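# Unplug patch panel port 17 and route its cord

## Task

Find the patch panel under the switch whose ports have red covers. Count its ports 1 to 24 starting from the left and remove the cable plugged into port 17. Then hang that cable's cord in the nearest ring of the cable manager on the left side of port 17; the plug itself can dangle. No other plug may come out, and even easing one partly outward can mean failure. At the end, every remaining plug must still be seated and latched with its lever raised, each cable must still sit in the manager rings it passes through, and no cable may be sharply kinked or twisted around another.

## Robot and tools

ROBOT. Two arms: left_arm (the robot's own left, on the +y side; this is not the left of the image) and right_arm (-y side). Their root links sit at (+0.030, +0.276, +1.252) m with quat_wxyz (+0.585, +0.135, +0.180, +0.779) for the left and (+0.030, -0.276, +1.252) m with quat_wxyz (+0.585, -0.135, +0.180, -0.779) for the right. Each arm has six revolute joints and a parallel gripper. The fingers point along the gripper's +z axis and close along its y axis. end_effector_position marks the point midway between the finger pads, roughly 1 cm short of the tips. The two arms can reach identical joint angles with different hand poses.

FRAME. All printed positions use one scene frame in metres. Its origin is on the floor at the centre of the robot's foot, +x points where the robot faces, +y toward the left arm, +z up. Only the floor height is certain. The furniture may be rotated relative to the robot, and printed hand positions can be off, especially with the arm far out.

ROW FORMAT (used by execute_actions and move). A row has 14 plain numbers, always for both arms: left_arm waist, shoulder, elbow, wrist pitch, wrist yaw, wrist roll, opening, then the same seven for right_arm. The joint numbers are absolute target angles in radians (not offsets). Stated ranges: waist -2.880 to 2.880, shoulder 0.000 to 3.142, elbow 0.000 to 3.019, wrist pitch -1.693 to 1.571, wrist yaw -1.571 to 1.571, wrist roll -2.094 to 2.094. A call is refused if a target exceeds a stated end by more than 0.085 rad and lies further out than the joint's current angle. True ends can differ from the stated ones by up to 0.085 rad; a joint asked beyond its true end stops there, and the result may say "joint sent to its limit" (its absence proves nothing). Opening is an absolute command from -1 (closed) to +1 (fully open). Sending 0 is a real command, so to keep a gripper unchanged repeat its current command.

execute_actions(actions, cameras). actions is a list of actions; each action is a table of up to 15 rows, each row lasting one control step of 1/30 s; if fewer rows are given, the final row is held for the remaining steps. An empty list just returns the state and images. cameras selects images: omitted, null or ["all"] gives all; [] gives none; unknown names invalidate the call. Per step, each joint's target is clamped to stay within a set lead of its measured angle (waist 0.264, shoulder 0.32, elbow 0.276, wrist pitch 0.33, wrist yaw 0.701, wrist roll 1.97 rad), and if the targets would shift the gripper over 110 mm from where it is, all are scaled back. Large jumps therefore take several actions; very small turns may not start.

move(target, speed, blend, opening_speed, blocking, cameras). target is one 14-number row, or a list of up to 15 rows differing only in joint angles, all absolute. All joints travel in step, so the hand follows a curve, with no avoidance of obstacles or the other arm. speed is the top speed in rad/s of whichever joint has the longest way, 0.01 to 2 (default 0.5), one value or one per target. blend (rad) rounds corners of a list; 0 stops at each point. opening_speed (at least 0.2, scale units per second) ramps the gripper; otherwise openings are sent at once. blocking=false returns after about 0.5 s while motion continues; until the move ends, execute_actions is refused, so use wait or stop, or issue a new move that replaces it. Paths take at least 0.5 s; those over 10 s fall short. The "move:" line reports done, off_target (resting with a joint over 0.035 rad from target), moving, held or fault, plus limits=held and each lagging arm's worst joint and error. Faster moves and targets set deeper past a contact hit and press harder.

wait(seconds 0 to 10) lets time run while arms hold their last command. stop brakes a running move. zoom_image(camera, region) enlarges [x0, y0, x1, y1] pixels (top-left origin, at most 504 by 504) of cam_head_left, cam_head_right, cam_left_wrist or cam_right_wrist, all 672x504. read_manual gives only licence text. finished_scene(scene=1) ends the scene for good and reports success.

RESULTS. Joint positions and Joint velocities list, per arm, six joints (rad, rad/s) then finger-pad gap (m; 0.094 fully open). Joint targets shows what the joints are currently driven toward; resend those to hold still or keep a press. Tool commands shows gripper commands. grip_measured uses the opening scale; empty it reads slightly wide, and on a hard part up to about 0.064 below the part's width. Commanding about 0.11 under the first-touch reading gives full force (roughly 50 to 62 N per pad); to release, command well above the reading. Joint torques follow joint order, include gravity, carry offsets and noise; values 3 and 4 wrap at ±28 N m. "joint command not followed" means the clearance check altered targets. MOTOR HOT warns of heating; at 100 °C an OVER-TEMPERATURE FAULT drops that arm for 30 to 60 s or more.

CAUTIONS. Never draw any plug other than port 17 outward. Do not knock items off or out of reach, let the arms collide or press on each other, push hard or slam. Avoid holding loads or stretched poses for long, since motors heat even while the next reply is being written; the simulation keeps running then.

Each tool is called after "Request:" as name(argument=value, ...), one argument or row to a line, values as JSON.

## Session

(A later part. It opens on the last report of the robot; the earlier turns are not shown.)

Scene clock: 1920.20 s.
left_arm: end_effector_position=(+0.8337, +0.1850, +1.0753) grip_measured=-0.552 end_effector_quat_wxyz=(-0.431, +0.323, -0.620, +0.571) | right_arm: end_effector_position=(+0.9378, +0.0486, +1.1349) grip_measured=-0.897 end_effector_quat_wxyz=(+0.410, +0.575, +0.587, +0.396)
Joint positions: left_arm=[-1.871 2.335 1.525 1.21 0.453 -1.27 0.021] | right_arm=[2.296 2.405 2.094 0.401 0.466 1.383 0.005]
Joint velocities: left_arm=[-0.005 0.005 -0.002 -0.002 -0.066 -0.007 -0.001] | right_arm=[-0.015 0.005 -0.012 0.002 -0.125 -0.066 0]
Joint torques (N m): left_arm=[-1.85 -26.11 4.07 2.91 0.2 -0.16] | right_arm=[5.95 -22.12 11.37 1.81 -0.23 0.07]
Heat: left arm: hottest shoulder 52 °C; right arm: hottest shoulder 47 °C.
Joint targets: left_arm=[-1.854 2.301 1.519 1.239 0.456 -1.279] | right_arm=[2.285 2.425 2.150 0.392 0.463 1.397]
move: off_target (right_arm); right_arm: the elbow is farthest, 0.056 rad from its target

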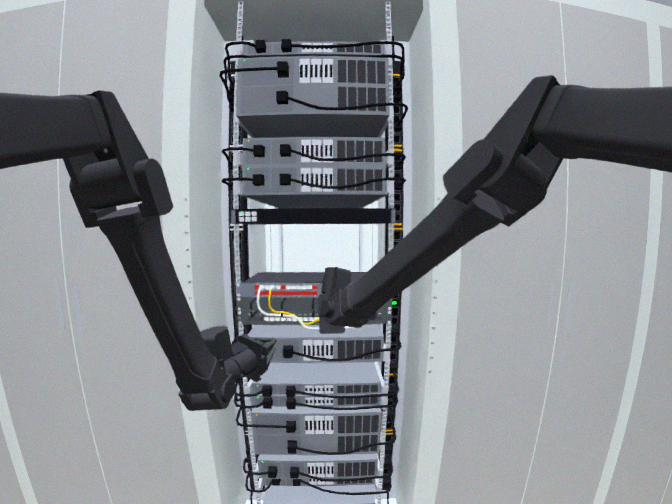

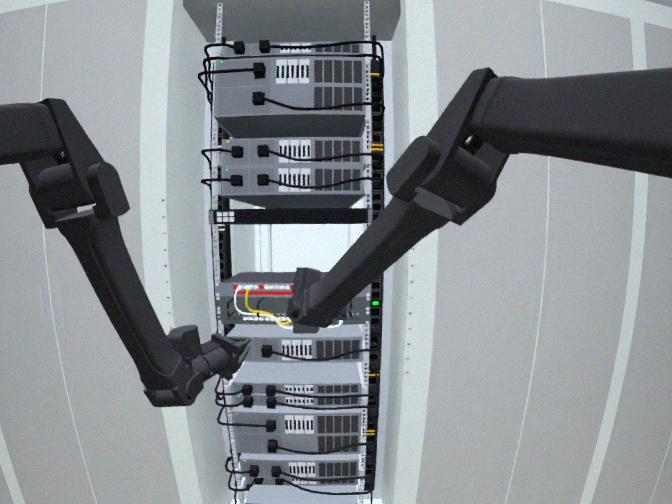

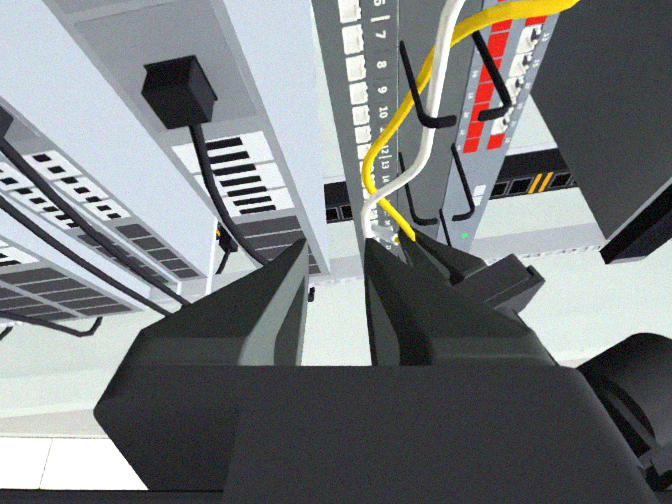

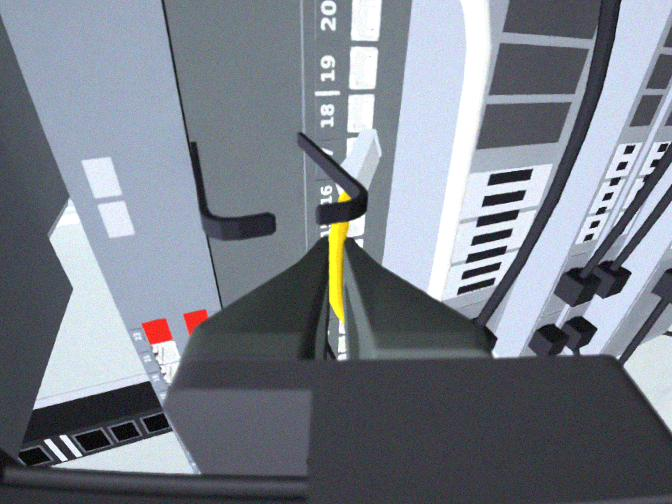

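Request:
move(
  target=[
    [-1.855,2.300,1.52,1.24,0.463,-1.28,-0.55,2.340,2.41,2.065,0.442,0.488,1.397,-1.0],
    [-1.855,2.300,1.52,1.24,0.463,-1.28,-0.55,2.362,2.265,1.88,0.51,0.510,1.397,-1.0],
  ],
  speed=0.1,
)

Request:
zoom_image(
  camera="cam_left_wrist",
  region=[330, 0, 570, 260],
)

Request:
zoom_image(
  camera="cam_right_wrist",
  region=[180, 60, 500, 360],
)

Request:
zoom_image(
  camera="cam_head_left",
  region=[240, 270, 400, 390],
)

Scene clock: 1974.47 s.
left_arm: end_effector_position=(+0.8336, +0.1840, +1.0766) grip_measured=-0.552 end_effector_quat_wxyz=(-0.430, +0.320, -0.620, +0.573) | right_arm: end_effector_position=(+0.8961, +0.0555, +1.1570) grip_measured=-0.897 end_effector_quat_wxyz=(+0.409, +0.578, +0.588, +0.392)
Joint positions: left_arm=[-1.871 2.333 1.525 1.21 0.46 -1.27 0.021] | right_arm=[2.335 2.29 1.887 0.487 0.51 1.383 0.005]
Joint velocities: left_arm=[0.015 -0.005 -0.002 0.002 -0.007 0.022 -0.001] | right_arm=[0.005 -0.005 -0.002 0.002 0.022 -0.007 -0.001]
Joint torques (N m): left_arm=[-1.85 -25 4.14 2.93 0.22 -0.18] | right_arm=[8.88 -25.35 6.65 3.06 0 0.05]
Heat: left arm: hottest shoulder 55 °C; right arm: hottest elbow 47 °C.
Joint targets: left_arm=[-1.855 2.300 1.520 1.240 0.463 -1.280] | right_arm=[2.362 2.266 1.880 0.510 0.510 1.397]
move: done

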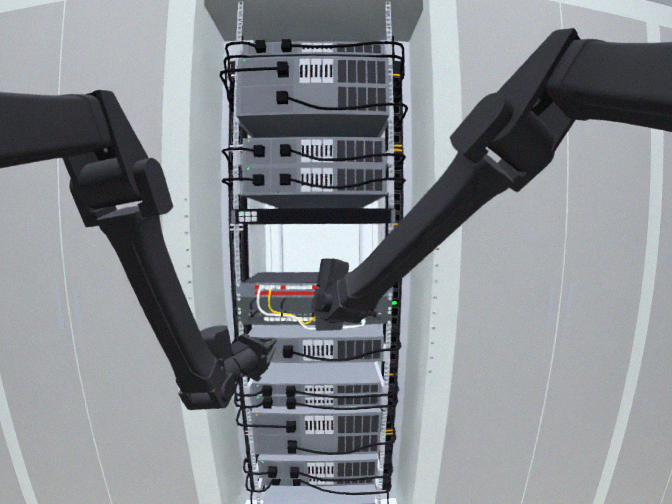

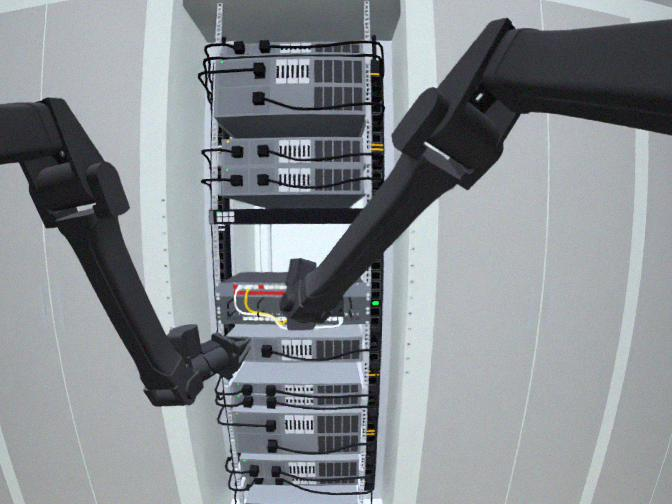

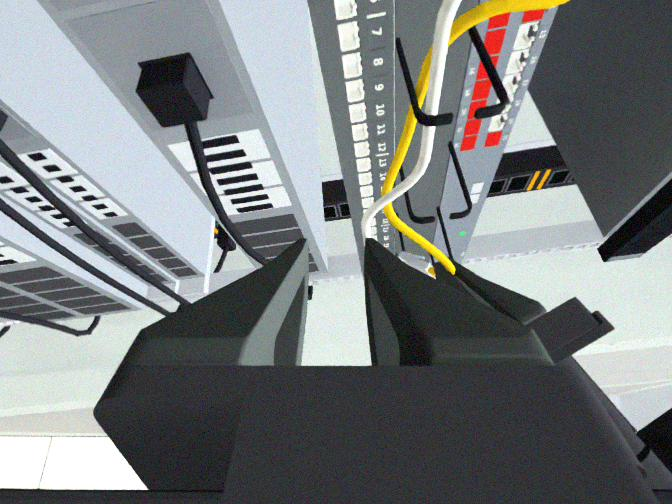

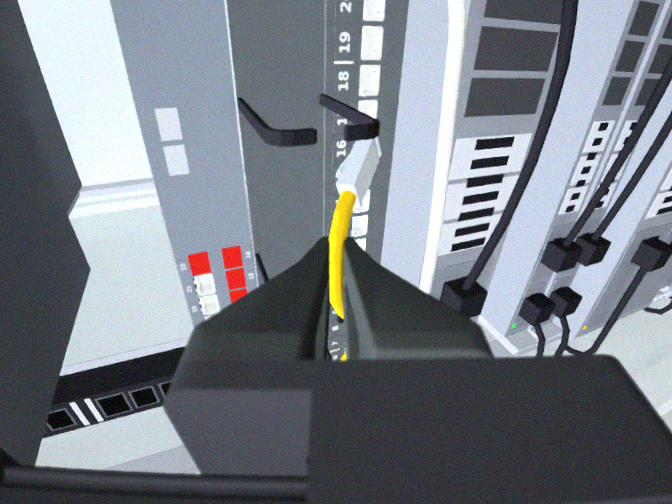

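Scaled by 1.938 from the camera's 672x504 image, which has a finer 960x720 frame.

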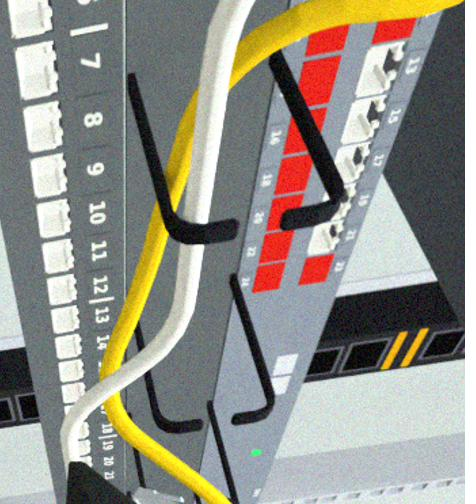

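Scaled by 1.575 from the camera's 672x504 image, which has a finer 960x720 frame.

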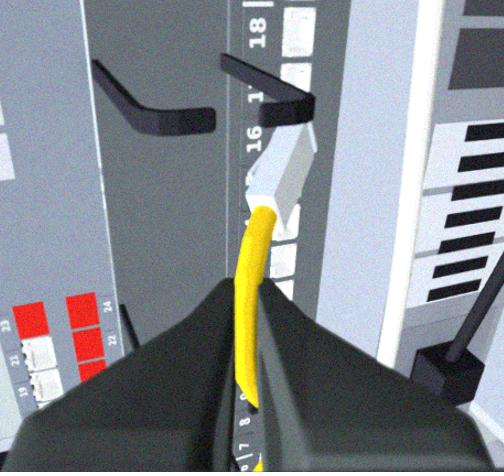

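Scaled by 3.150 from the camera's 672x504 image, which has a finer 960x720 frame.

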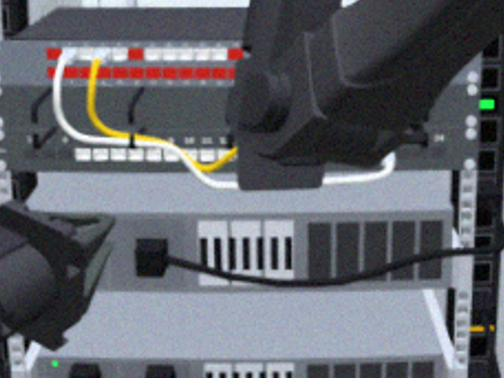

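Request:
move(
  target=[-1.855,2.300,1.52,1.24,0.463,-1.28,-0.55,2.380,2.199,1.818,0.507,0.522,1.95,-1.0],
  speed=0.2,
)

Request:
zoom_image(
  camera="cam_left_wrist",
  region=[330, 0, 570, 260],
)

Request:
zoom_image(
  camera="cam_head_left",
  region=[240, 270, 400, 390],
)

Request:
zoom_image(
  camera="cam_head_right",
  region=[200, 270, 360, 390],
)

Scene clock: 2001.60 s.
left_arm: end_effector_position=(+0.8336, +0.1840, +1.0766) grip_measured=-0.552 end_effector_quat_wxyz=(-0.430, +0.320, -0.620, +0.573) | right_arm: end_effector_position=(+0.8860, +0.0569, +1.1829) grip_measured=-0.897 end_effector_quat_wxyz=(+0.288, +0.713, +0.414, +0.488)
Joint positions: left_arm=[-1.871 2.333 1.525 1.21 0.46 -1.27 0.021] | right_arm=[2.352 2.226 1.823 0.487 0.523 1.921 0.005]
Joint velocities: left_arm=[-0.015 0.005 -0.007 0.007 -0.051 -0.037 -0.002] | right_arm=[-0.005 -0.005 0.007 -0.002 -0.022 -0.007 -0.001]
Joint torques (N m): left_arm=[-1.55 -25.47 4 3 0.21 -0.17] | right_arm=[8.06 -25 6.76 3.15 -0.07 0.05]
Heat: left arm: hottest shoulder 57 °C; right arm: hottest shoulder 49 °C.
Joint targets: left_arm=[-1.855 2.300 1.520 1.240 0.463 -1.280] | right_arm=[2.380 2.198 1.818 0.507 0.522 1.941]
move: done

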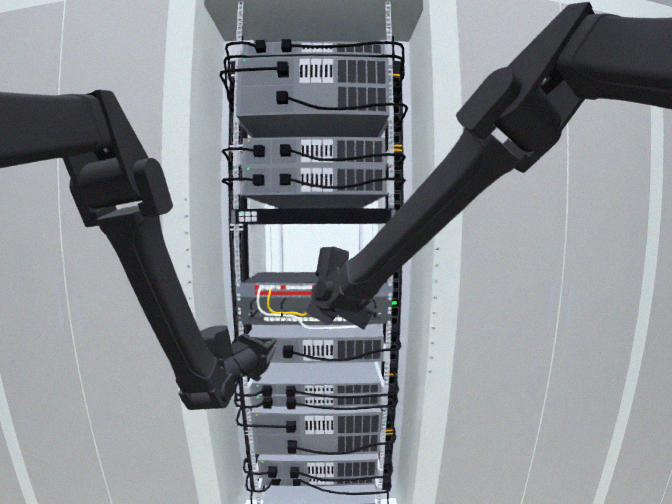

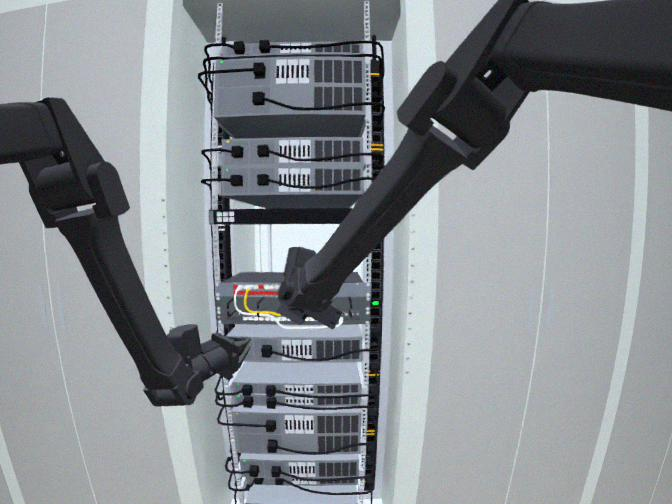

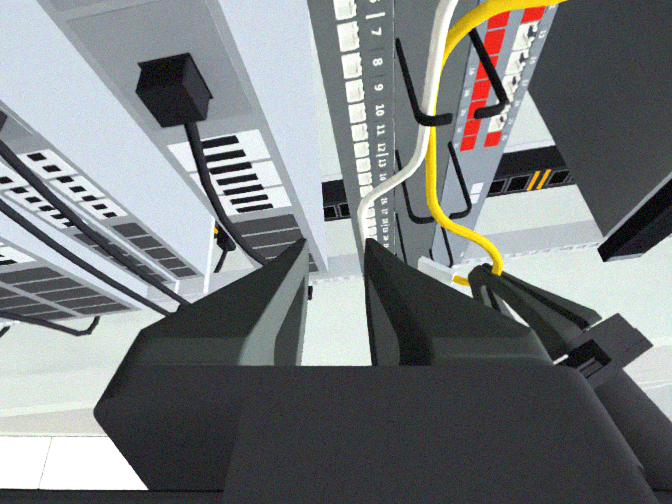

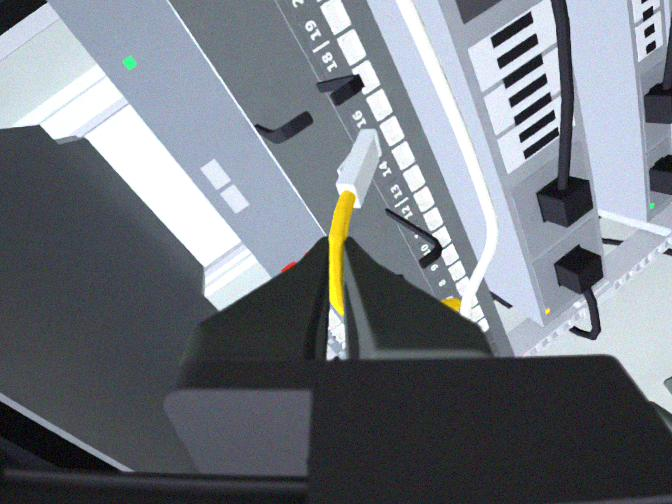

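Scaled by 1.938 from the camera's 672x504 image, which has a finer 960x720 frame.

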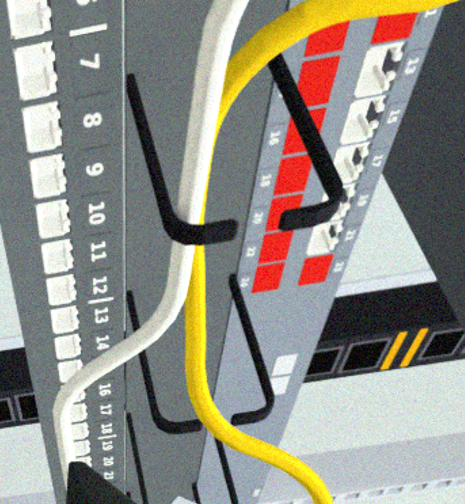

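Scaled by 3.150 from the camera's 672x504 image, which has a finer 960x720 frame.

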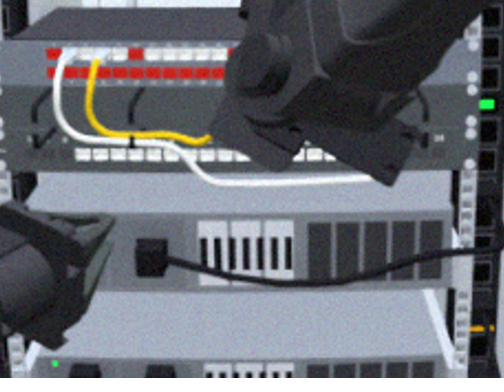

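Scaled by 3.150 from the camera's 672x504 image, which has a finer 960x720 frame.

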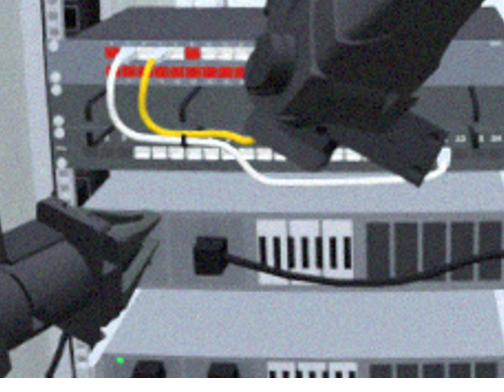

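Request:
zoom_image(
  camera="cam_left_wrist",
  region=[390, 130, 520, 280],
)

Scaled by 3.360 from the camera's 672x504 image, which has a finer 960x720 frame.

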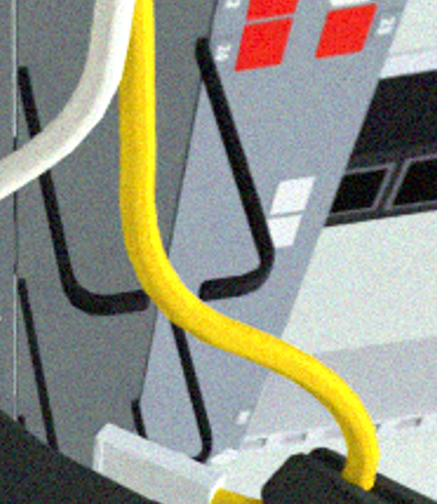

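Request:
move(
  target=[-1.855,2.300,1.52,1.24,0.463,-1.28,-0.55,2.332,2.282,1.955,0.425,0.515,1.945,-1.0],
  speed=0.1,
  cameras=["cam_left_wrist","cam_right_wrist"],
)

Request:
zoom_image(
  camera="cam_left_wrist",
  region=[390, 130, 520, 280],
)

Scene clock: 2041.07 s.
left_arm: end_effector_position=(+0.8340, +0.1842, +1.0777) grip_measured=-0.552 end_effector_quat_wxyz=(-0.430, +0.319, -0.620, +0.573) | right_arm: end_effector_position=(+0.9012, +0.0551, +1.1767) grip_measured=-0.897 end_effector_quat_wxyz=(+0.289, +0.717, +0.414, +0.481)
Joint positions: left_arm=[-1.871 2.332 1.525 1.21 0.46 -1.27 0.021] | right_arm=[2.341 2.259 1.895 0.436 0.523 1.926 0.005]
Joint velocities: left_arm=[-0.015 -0.005 -0.007 -0.007 0.037 -0.022 -0.001] | right_arm=[0.005 0.015 -0.002 -0.007 -0.081 0.007 0.001]
Joint torques (N m): left_arm=[-1.67 -25.17 4.12 2.99 0.21 -0.19] | right_arm=[5.01 -20.72 11.7 1.59 -0.39 0.15]
Heat: left arm: hottest shoulder 57 °C; right arm: hottest shoulder 49 °C.
Joint targets: left_arm=[-1.855 2.299 1.520 1.240 0.463 -1.280] | right_arm=[2.331 2.283 1.956 0.424 0.515 1.945]
move: off_target (right_arm); right_arm: the elbow is farthest, 0.060 rad from its target
Images, in order (width x height): cam_left_wrist 672x504, cam_right_wrist 672x504.

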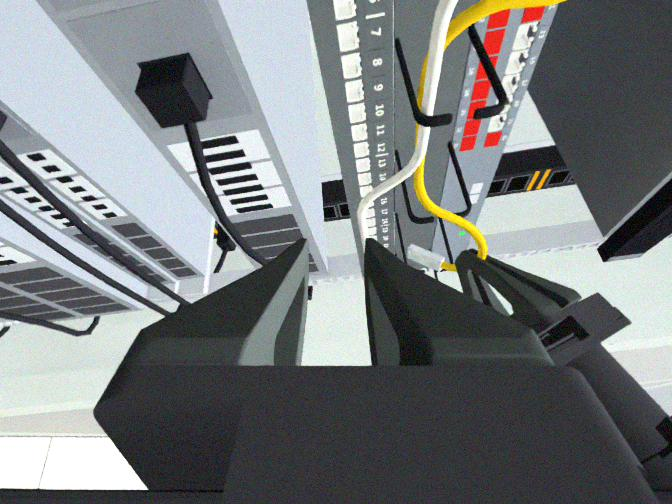

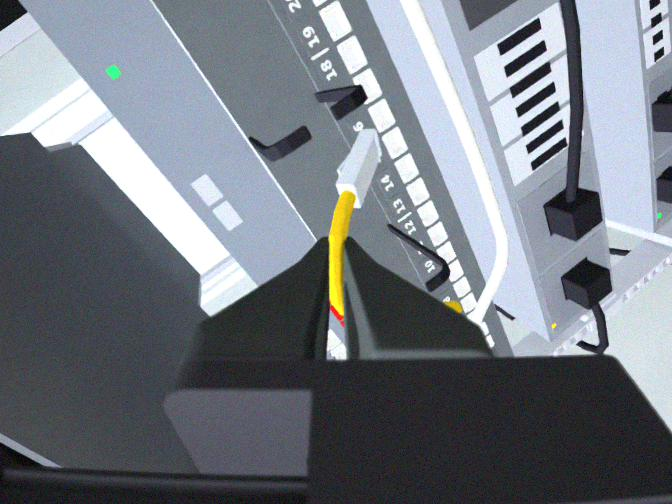

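Scaled by 3.360 from the camera's 672x504 image, which has a finer 960x720 frame.

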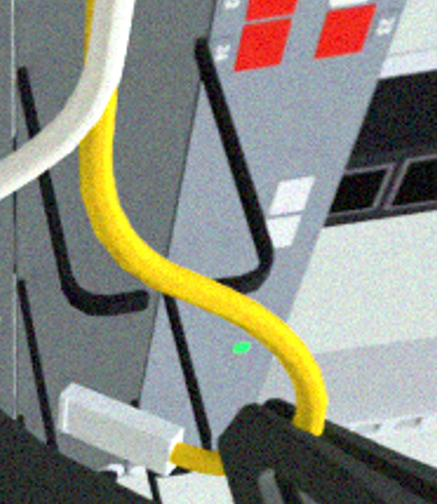

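Request:
zoom_image(
  camera="cam_head_left",
  region=[270, 300, 330, 340],
)

Request:
zoom_image(
  camera="cam_right_wrist",
  region=[370, 200, 530, 330],
)

Request:
zoom_image(
  camera="cam_left_wrist",
  region=[405, 185, 485, 255],
)

This scene's latest camera images include none from cam_head_left. They are from: cam_left_wrist, cam_right_wrist. cam_head_left's image comes with the result of a call that names it in "cameras".

Scaled by 3.150 from the camera's 672x504 image, which has a finer 960x720 frame.

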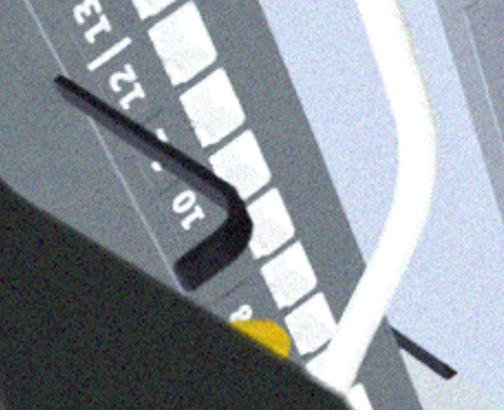

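Scaled by 6.300 from the camera's 672x504 image, which has a finer 960x720 frame.

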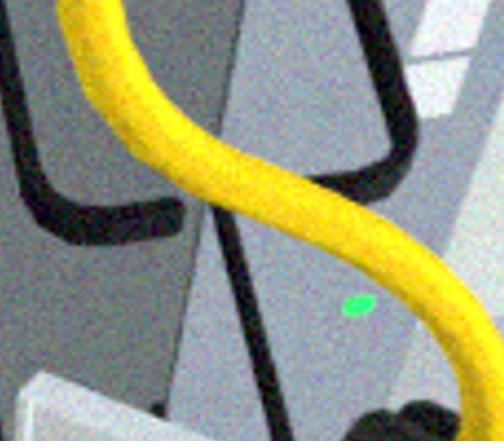

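Request:
move(
  target=[-1.855,2.300,1.52,1.24,0.463,-1.28,-0.55,2.322,2.334,2.055,0.365,0.508,1.945,-1.0],
  speed=0.08,
)

Request:
zoom_image(
  camera="cam_left_wrist",
  region=[390, 130, 520, 280],
)

Request:
zoom_image(
  camera="cam_head_left",
  region=[260, 295, 340, 345],
)

Request:
zoom_image(
  camera="cam_right_wrist",
  region=[250, 100, 530, 330],
)

Scene clock: 2093.10 s.
left_arm: end_effector_position=(+0.8340, +0.1842, +1.0777) grip_measured=-0.552 end_effector_quat_wxyz=(-0.430, +0.319, -0.620, +0.573) | right_arm: end_effector_position=(+0.9194, +0.0583, +1.1757) grip_measured=-0.897 end_effector_quat_wxyz=(+0.289, +0.717, +0.414, +0.480)
Joint positions: left_arm=[-1.871 2.332 1.525 1.21 0.46 -1.27 0.021] | right_arm=[2.335 2.301 1.99 0.379 0.518 1.927 0.005]
Joint velocities: left_arm=[-0.005 0.005 0.012 0.012 -0.022 -0.037 0] | right_arm=[-0.015 0.005 -0.002 -0.007 0.007 0.066 0.001]
Joint torques (N m): left_arm=[-1.55 -25.05 4.08 3.03 0.21 -0.21] | right_arm=[5.42 -20.48 11.92 1.76 -0.52 0.15]
Heat: left arm: hottest shoulder 57 °C; right arm: hottest shoulder 47 °C.
Joint targets: left_arm=[-1.855 2.300 1.520 1.240 0.463 -1.280] | right_arm=[2.323 2.333 2.054 0.366 0.508 1.946]
move: off_target (right_arm); right_arm: the elbow is farthest, 0.065 rad from its target

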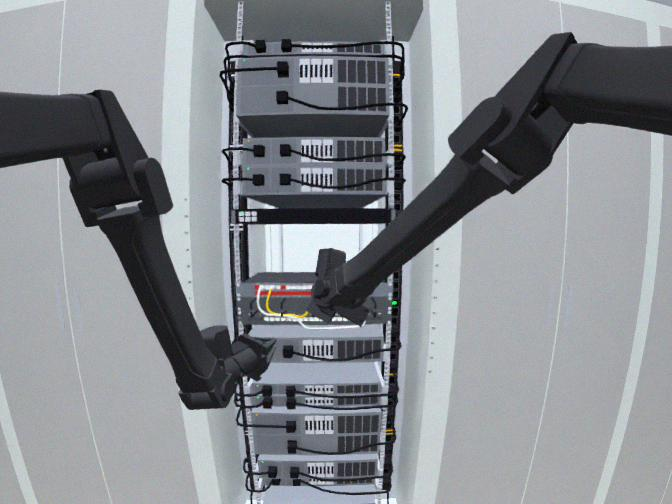

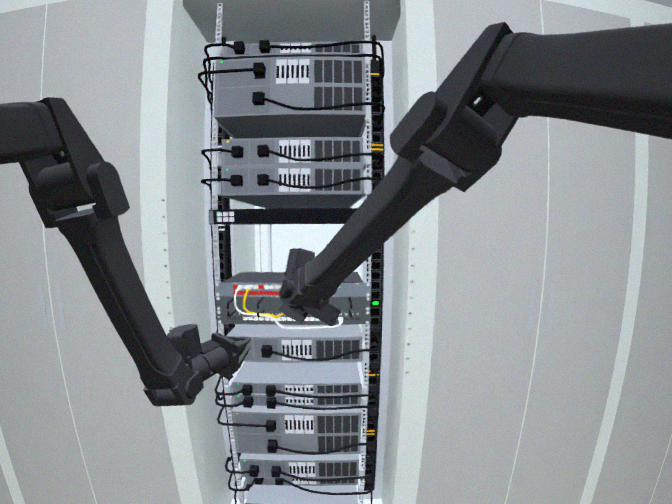

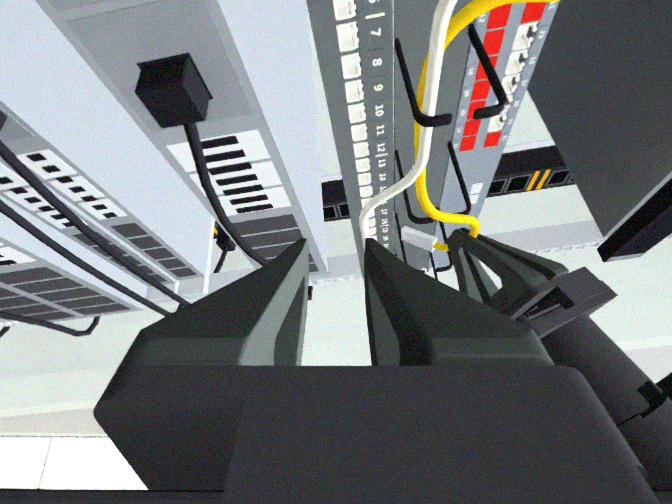

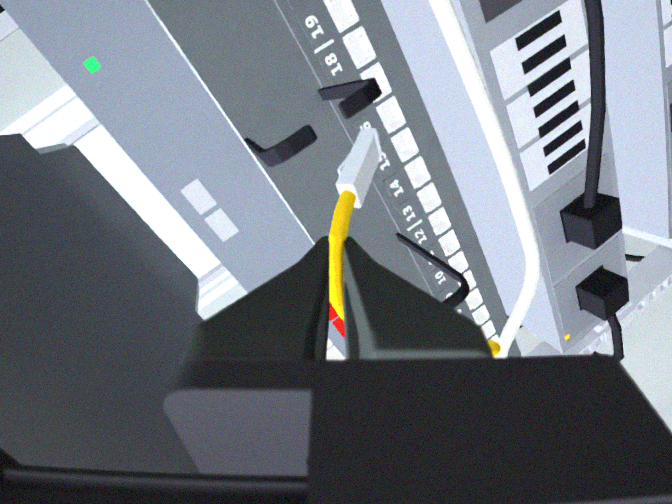

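Scaled by 3.360 from the camera's 672x504 image, which has a finer 960x720 frame.

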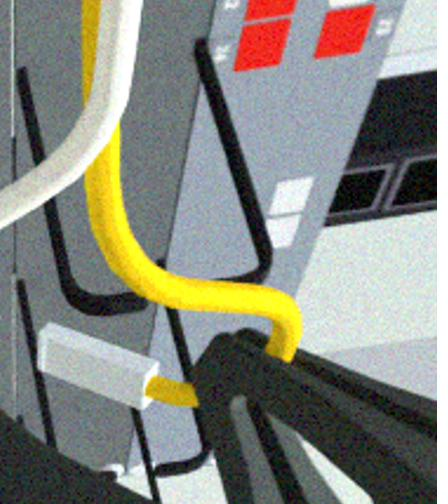

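Scaled by 6.300 from the camera's 672x504 image, which has a finer 960x720 frame.

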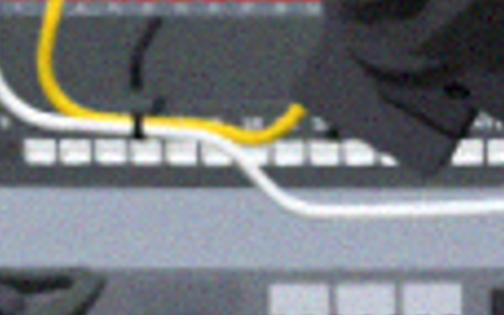

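Scaled by 1.800 from the camera's 672x504 image, which has a finer 960x720 frame.

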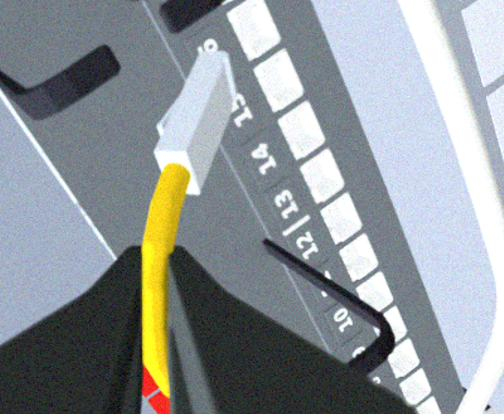

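Request:
move(
  target=[-1.855,2.300,1.52,1.24,0.463,-1.28,-0.55,2.316,2.361,2.082,0.368,0.503,1.946,-1],
  speed=0.1,
)

Request:
zoom_image(
  camera="cam_left_wrist",
  region=[390, 130, 520, 280],
)

Request:
zoom_image(
  camera="cam_head_left",
  region=[220, 120, 420, 270],
)

Scene clock: 2141.57 s.
left_arm: end_effector_position=(+0.8340, +0.1842, +1.0777) grip_measured=-0.552 end_effector_quat_wxyz=(-0.430, +0.319, -0.620, +0.573) | right_arm: end_effector_position=(+0.9252, +0.0575, +1.1700) grip_measured=-0.897 end_effector_quat_wxyz=(+0.288, +0.718, +0.408, +0.484)
Joint positions: left_arm=[-1.871 2.332 1.525 1.21 0.46 -1.27 0.021] | right_arm=[2.329 2.324 2.021 0.379 0.512 1.937 0.005]
Joint velocities: left_arm=[-0.005 -0.015 -0.012 -0.002 0.022 -0.081 0] | right_arm=[0.005 -0.005 0.002 0.007 -0.037 0.022 0]
Joint torques (N m): left_arm=[-2.02 -25.47 4.18 2.92 0.2 -0.18] | right_arm=[5.71 -20.78 11.79 1.57 -0.46 0.06]
Heat: left arm: hottest shoulder 57 °C; right arm: hottest elbow 49 °C.
Joint targets: left_arm=[-1.855 2.300 1.520 1.240 0.463 -1.280] | right_arm=[2.315 2.361 2.082 0.368 0.502 1.954]
move: off_target (right_arm); right_arm: the elbow is farthest, 0.061 rad from its target

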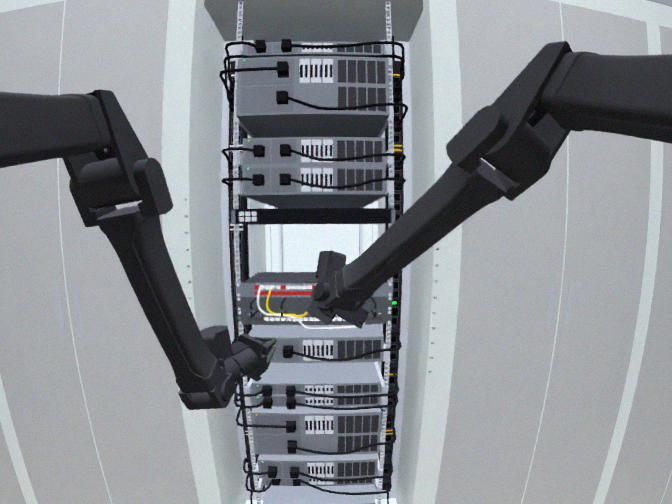

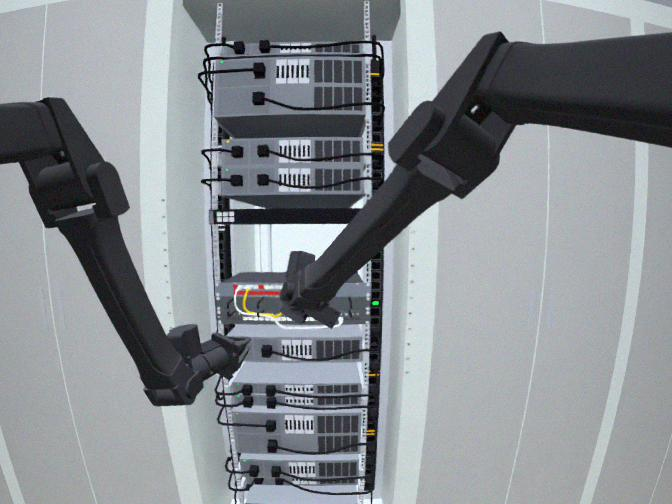

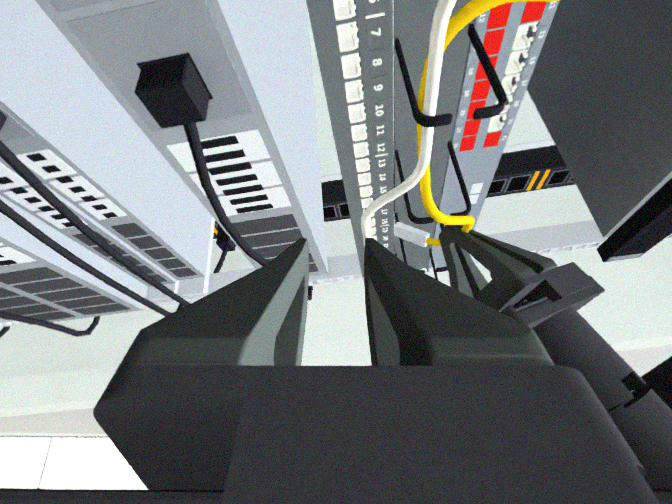

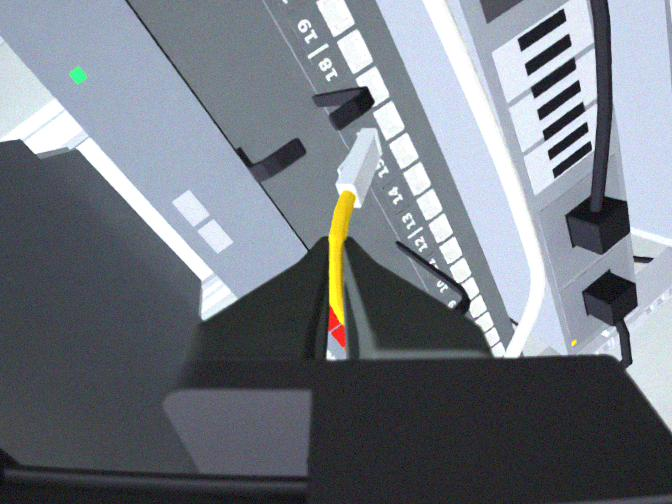

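Scaled by 3.360 from the camera's 672x504 image, which has a finer 960x720 frame.

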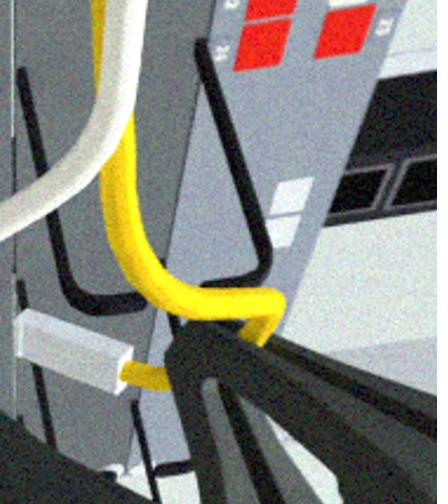

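Scaled by 2.520 from the camera's 672x504 image, which has a finer 960x720 frame.

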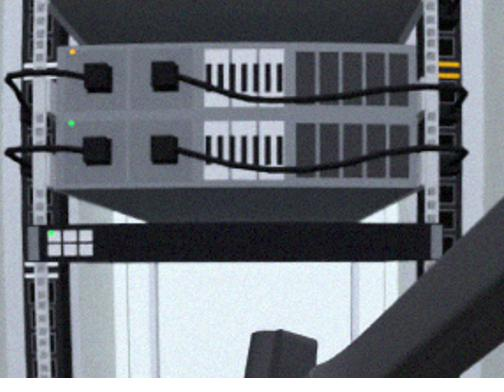

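Request:
move(
  target=[-1.855,2.300,1.52,1.24,0.463,-1.28,-0.55,2.316,2.361,2.082,0.368,0.503,1.55,-1],
  speed=0.2,
)

Request:
zoom_image(
  camera="cam_left_wrist",
  region=[390, 130, 520, 280],
)

Scene clock: 2159.90 s.
left_arm: end_effector_position=(+0.8340, +0.1842, +1.0777) grip_measured=-0.552 end_effector_quat_wxyz=(-0.430, +0.319, -0.620, +0.573) | right_arm: end_effector_position=(+0.9283, +0.0562, +1.1729) grip_measured=-0.897 end_effector_quat_wxyz=(+0.374, +0.630, +0.532, +0.424)
Joint positions: left_arm=[-1.871 2.332 1.525 1.21 0.46 -1.27 0.021] | right_arm=[2.327 2.325 2.03 0.379 0.512 1.562 0.005]
Joint velocities: left_arm=[-0.015 -0.005 -0.007 -0.007 -0.022 0.051 0] | right_arm=[-0.005 -0.005 -0.012 0.007 -0.007 -0.037 0.002]
Joint torques (N m): left_arm=[-1.79 -25.17 4.01 2.97 0.23 -0.18] | right_arm=[5.42 -20.01 11.37 1.68 -0.4 -0.29]
Heat: left arm: hottest shoulder 57 °C; right arm: hottest elbow 51 °C.
Joint targets: left_arm=[-1.855 2.300 1.520 1.240 0.463 -1.280] | right_arm=[2.316 2.361 2.082 0.368 0.503 1.550]
move: off_target (right_arm); right_arm: the elbow is farthest, 0.052 rad from its target

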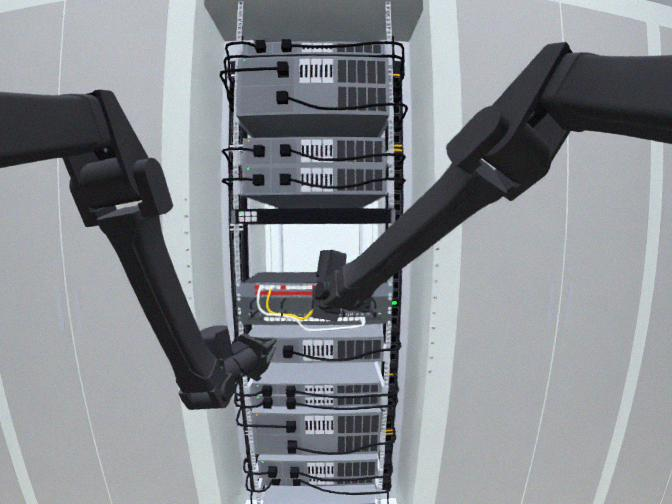

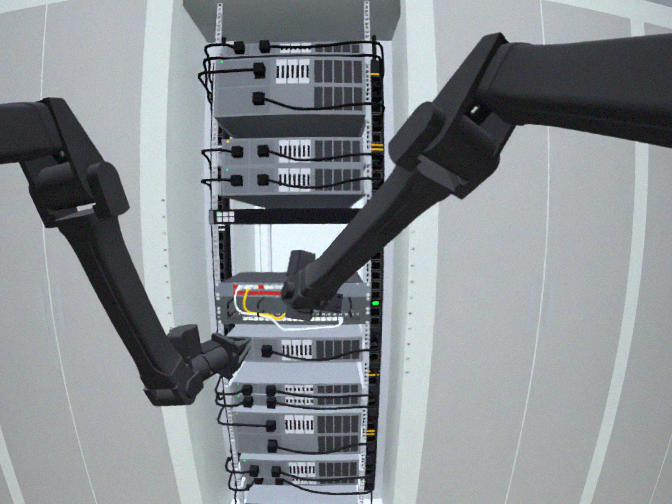

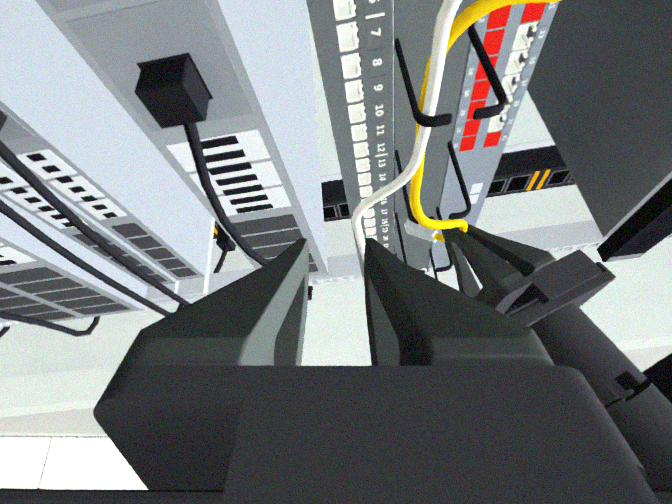

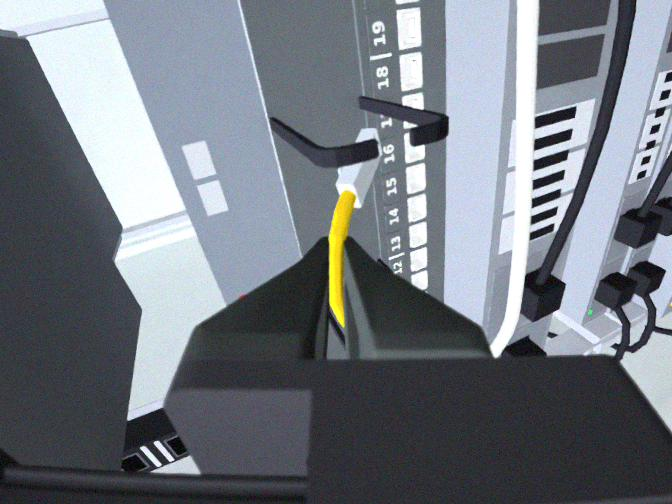

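Scaled by 3.360 from the camera's 672x504 image, which has a finer 960x720 frame.

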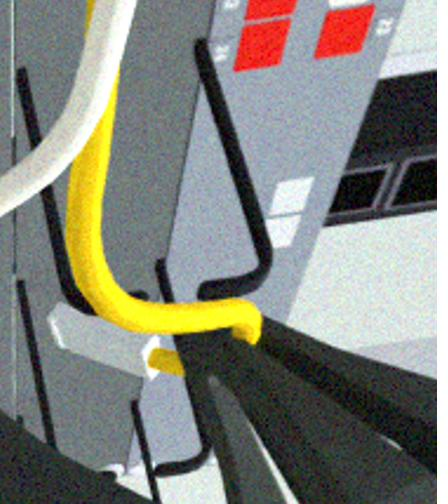

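Request:
move(
  target=[-1.855,2.300,1.52,1.24,0.463,-1.28,-0.55,2.314,2.446,2.231,0.307,0.494,1.50,-1],
  speed=0.15,
)

Request:
zoom_image(
  camera="cam_left_wrist",
  region=[390, 130, 520, 280],
)

Scene clock: 2184.97 s.
left_arm: end_effector_position=(+0.8340, +0.1842, +1.0777) grip_measured=-0.552 end_effector_quat_wxyz=(-0.430, +0.319, -0.620, +0.573) | right_arm: end_effector_position=(+0.9482, +0.0643, +1.1601) grip_measured=-0.897 end_effector_quat_wxyz=(+0.385, +0.616, +0.547, +0.416)
Joint positions: left_arm=[-1.871 2.332 1.525 1.21 0.46 -1.27 0.021] | right_arm=[2.321 2.41 2.174 0.323 0.504 1.512 0.005]
Joint velocities: left_arm=[0.015 -0.015 -0.012 -0.007 -0.066 0.022 -0.001] | right_arm=[0.005 -0.005 0.002 0.002 0.051 0.007 0]
Joint torques (N m): left_arm=[-1.67 -25 4.1 2.96 0.22 -0.18] | right_arm=[5.54 -20.89 12.25 1.46 -0.43 -0.26]
Heat: left arm: hottest shoulder 57 °C; right arm: hottest elbow 52 °C.
Joint targets: left_arm=[-1.855 2.300 1.520 1.240 0.463 -1.280] | right_arm=[2.314 2.446 2.231 0.307 0.494 1.500]
move: off_target (right_arm); right_arm: the elbow is farthest, 0.057 rad from its target

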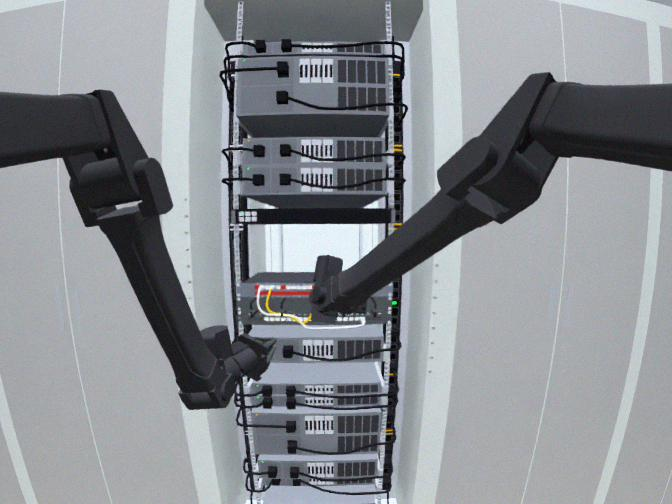

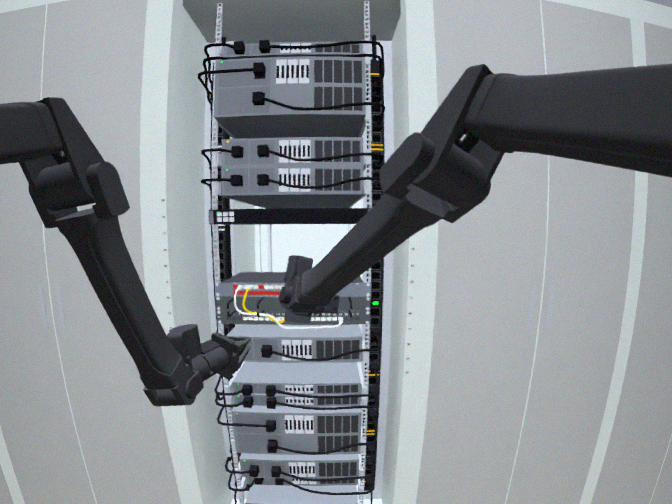

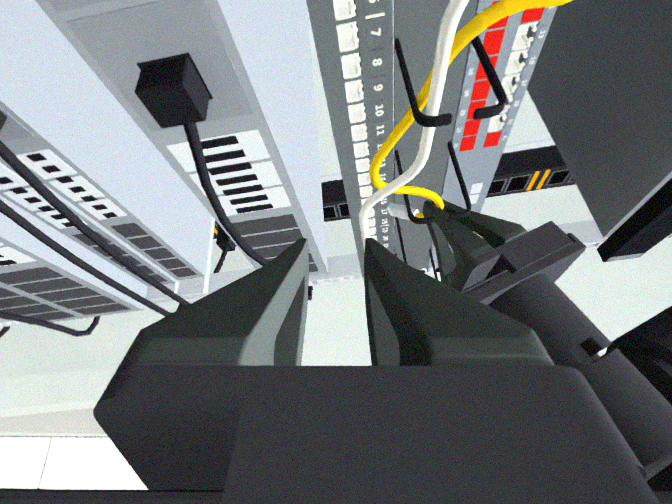

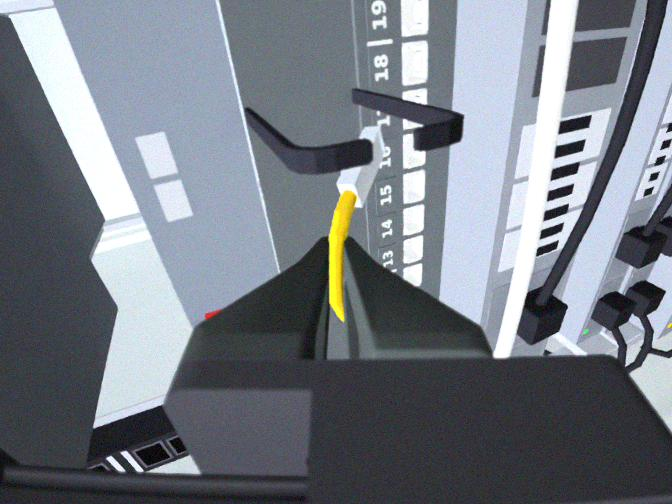

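Scaled by 3.360 from the camera's 672x504 image, which has a finer 960x720 frame.

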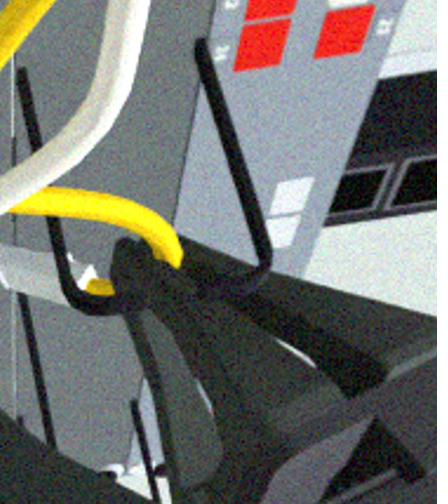

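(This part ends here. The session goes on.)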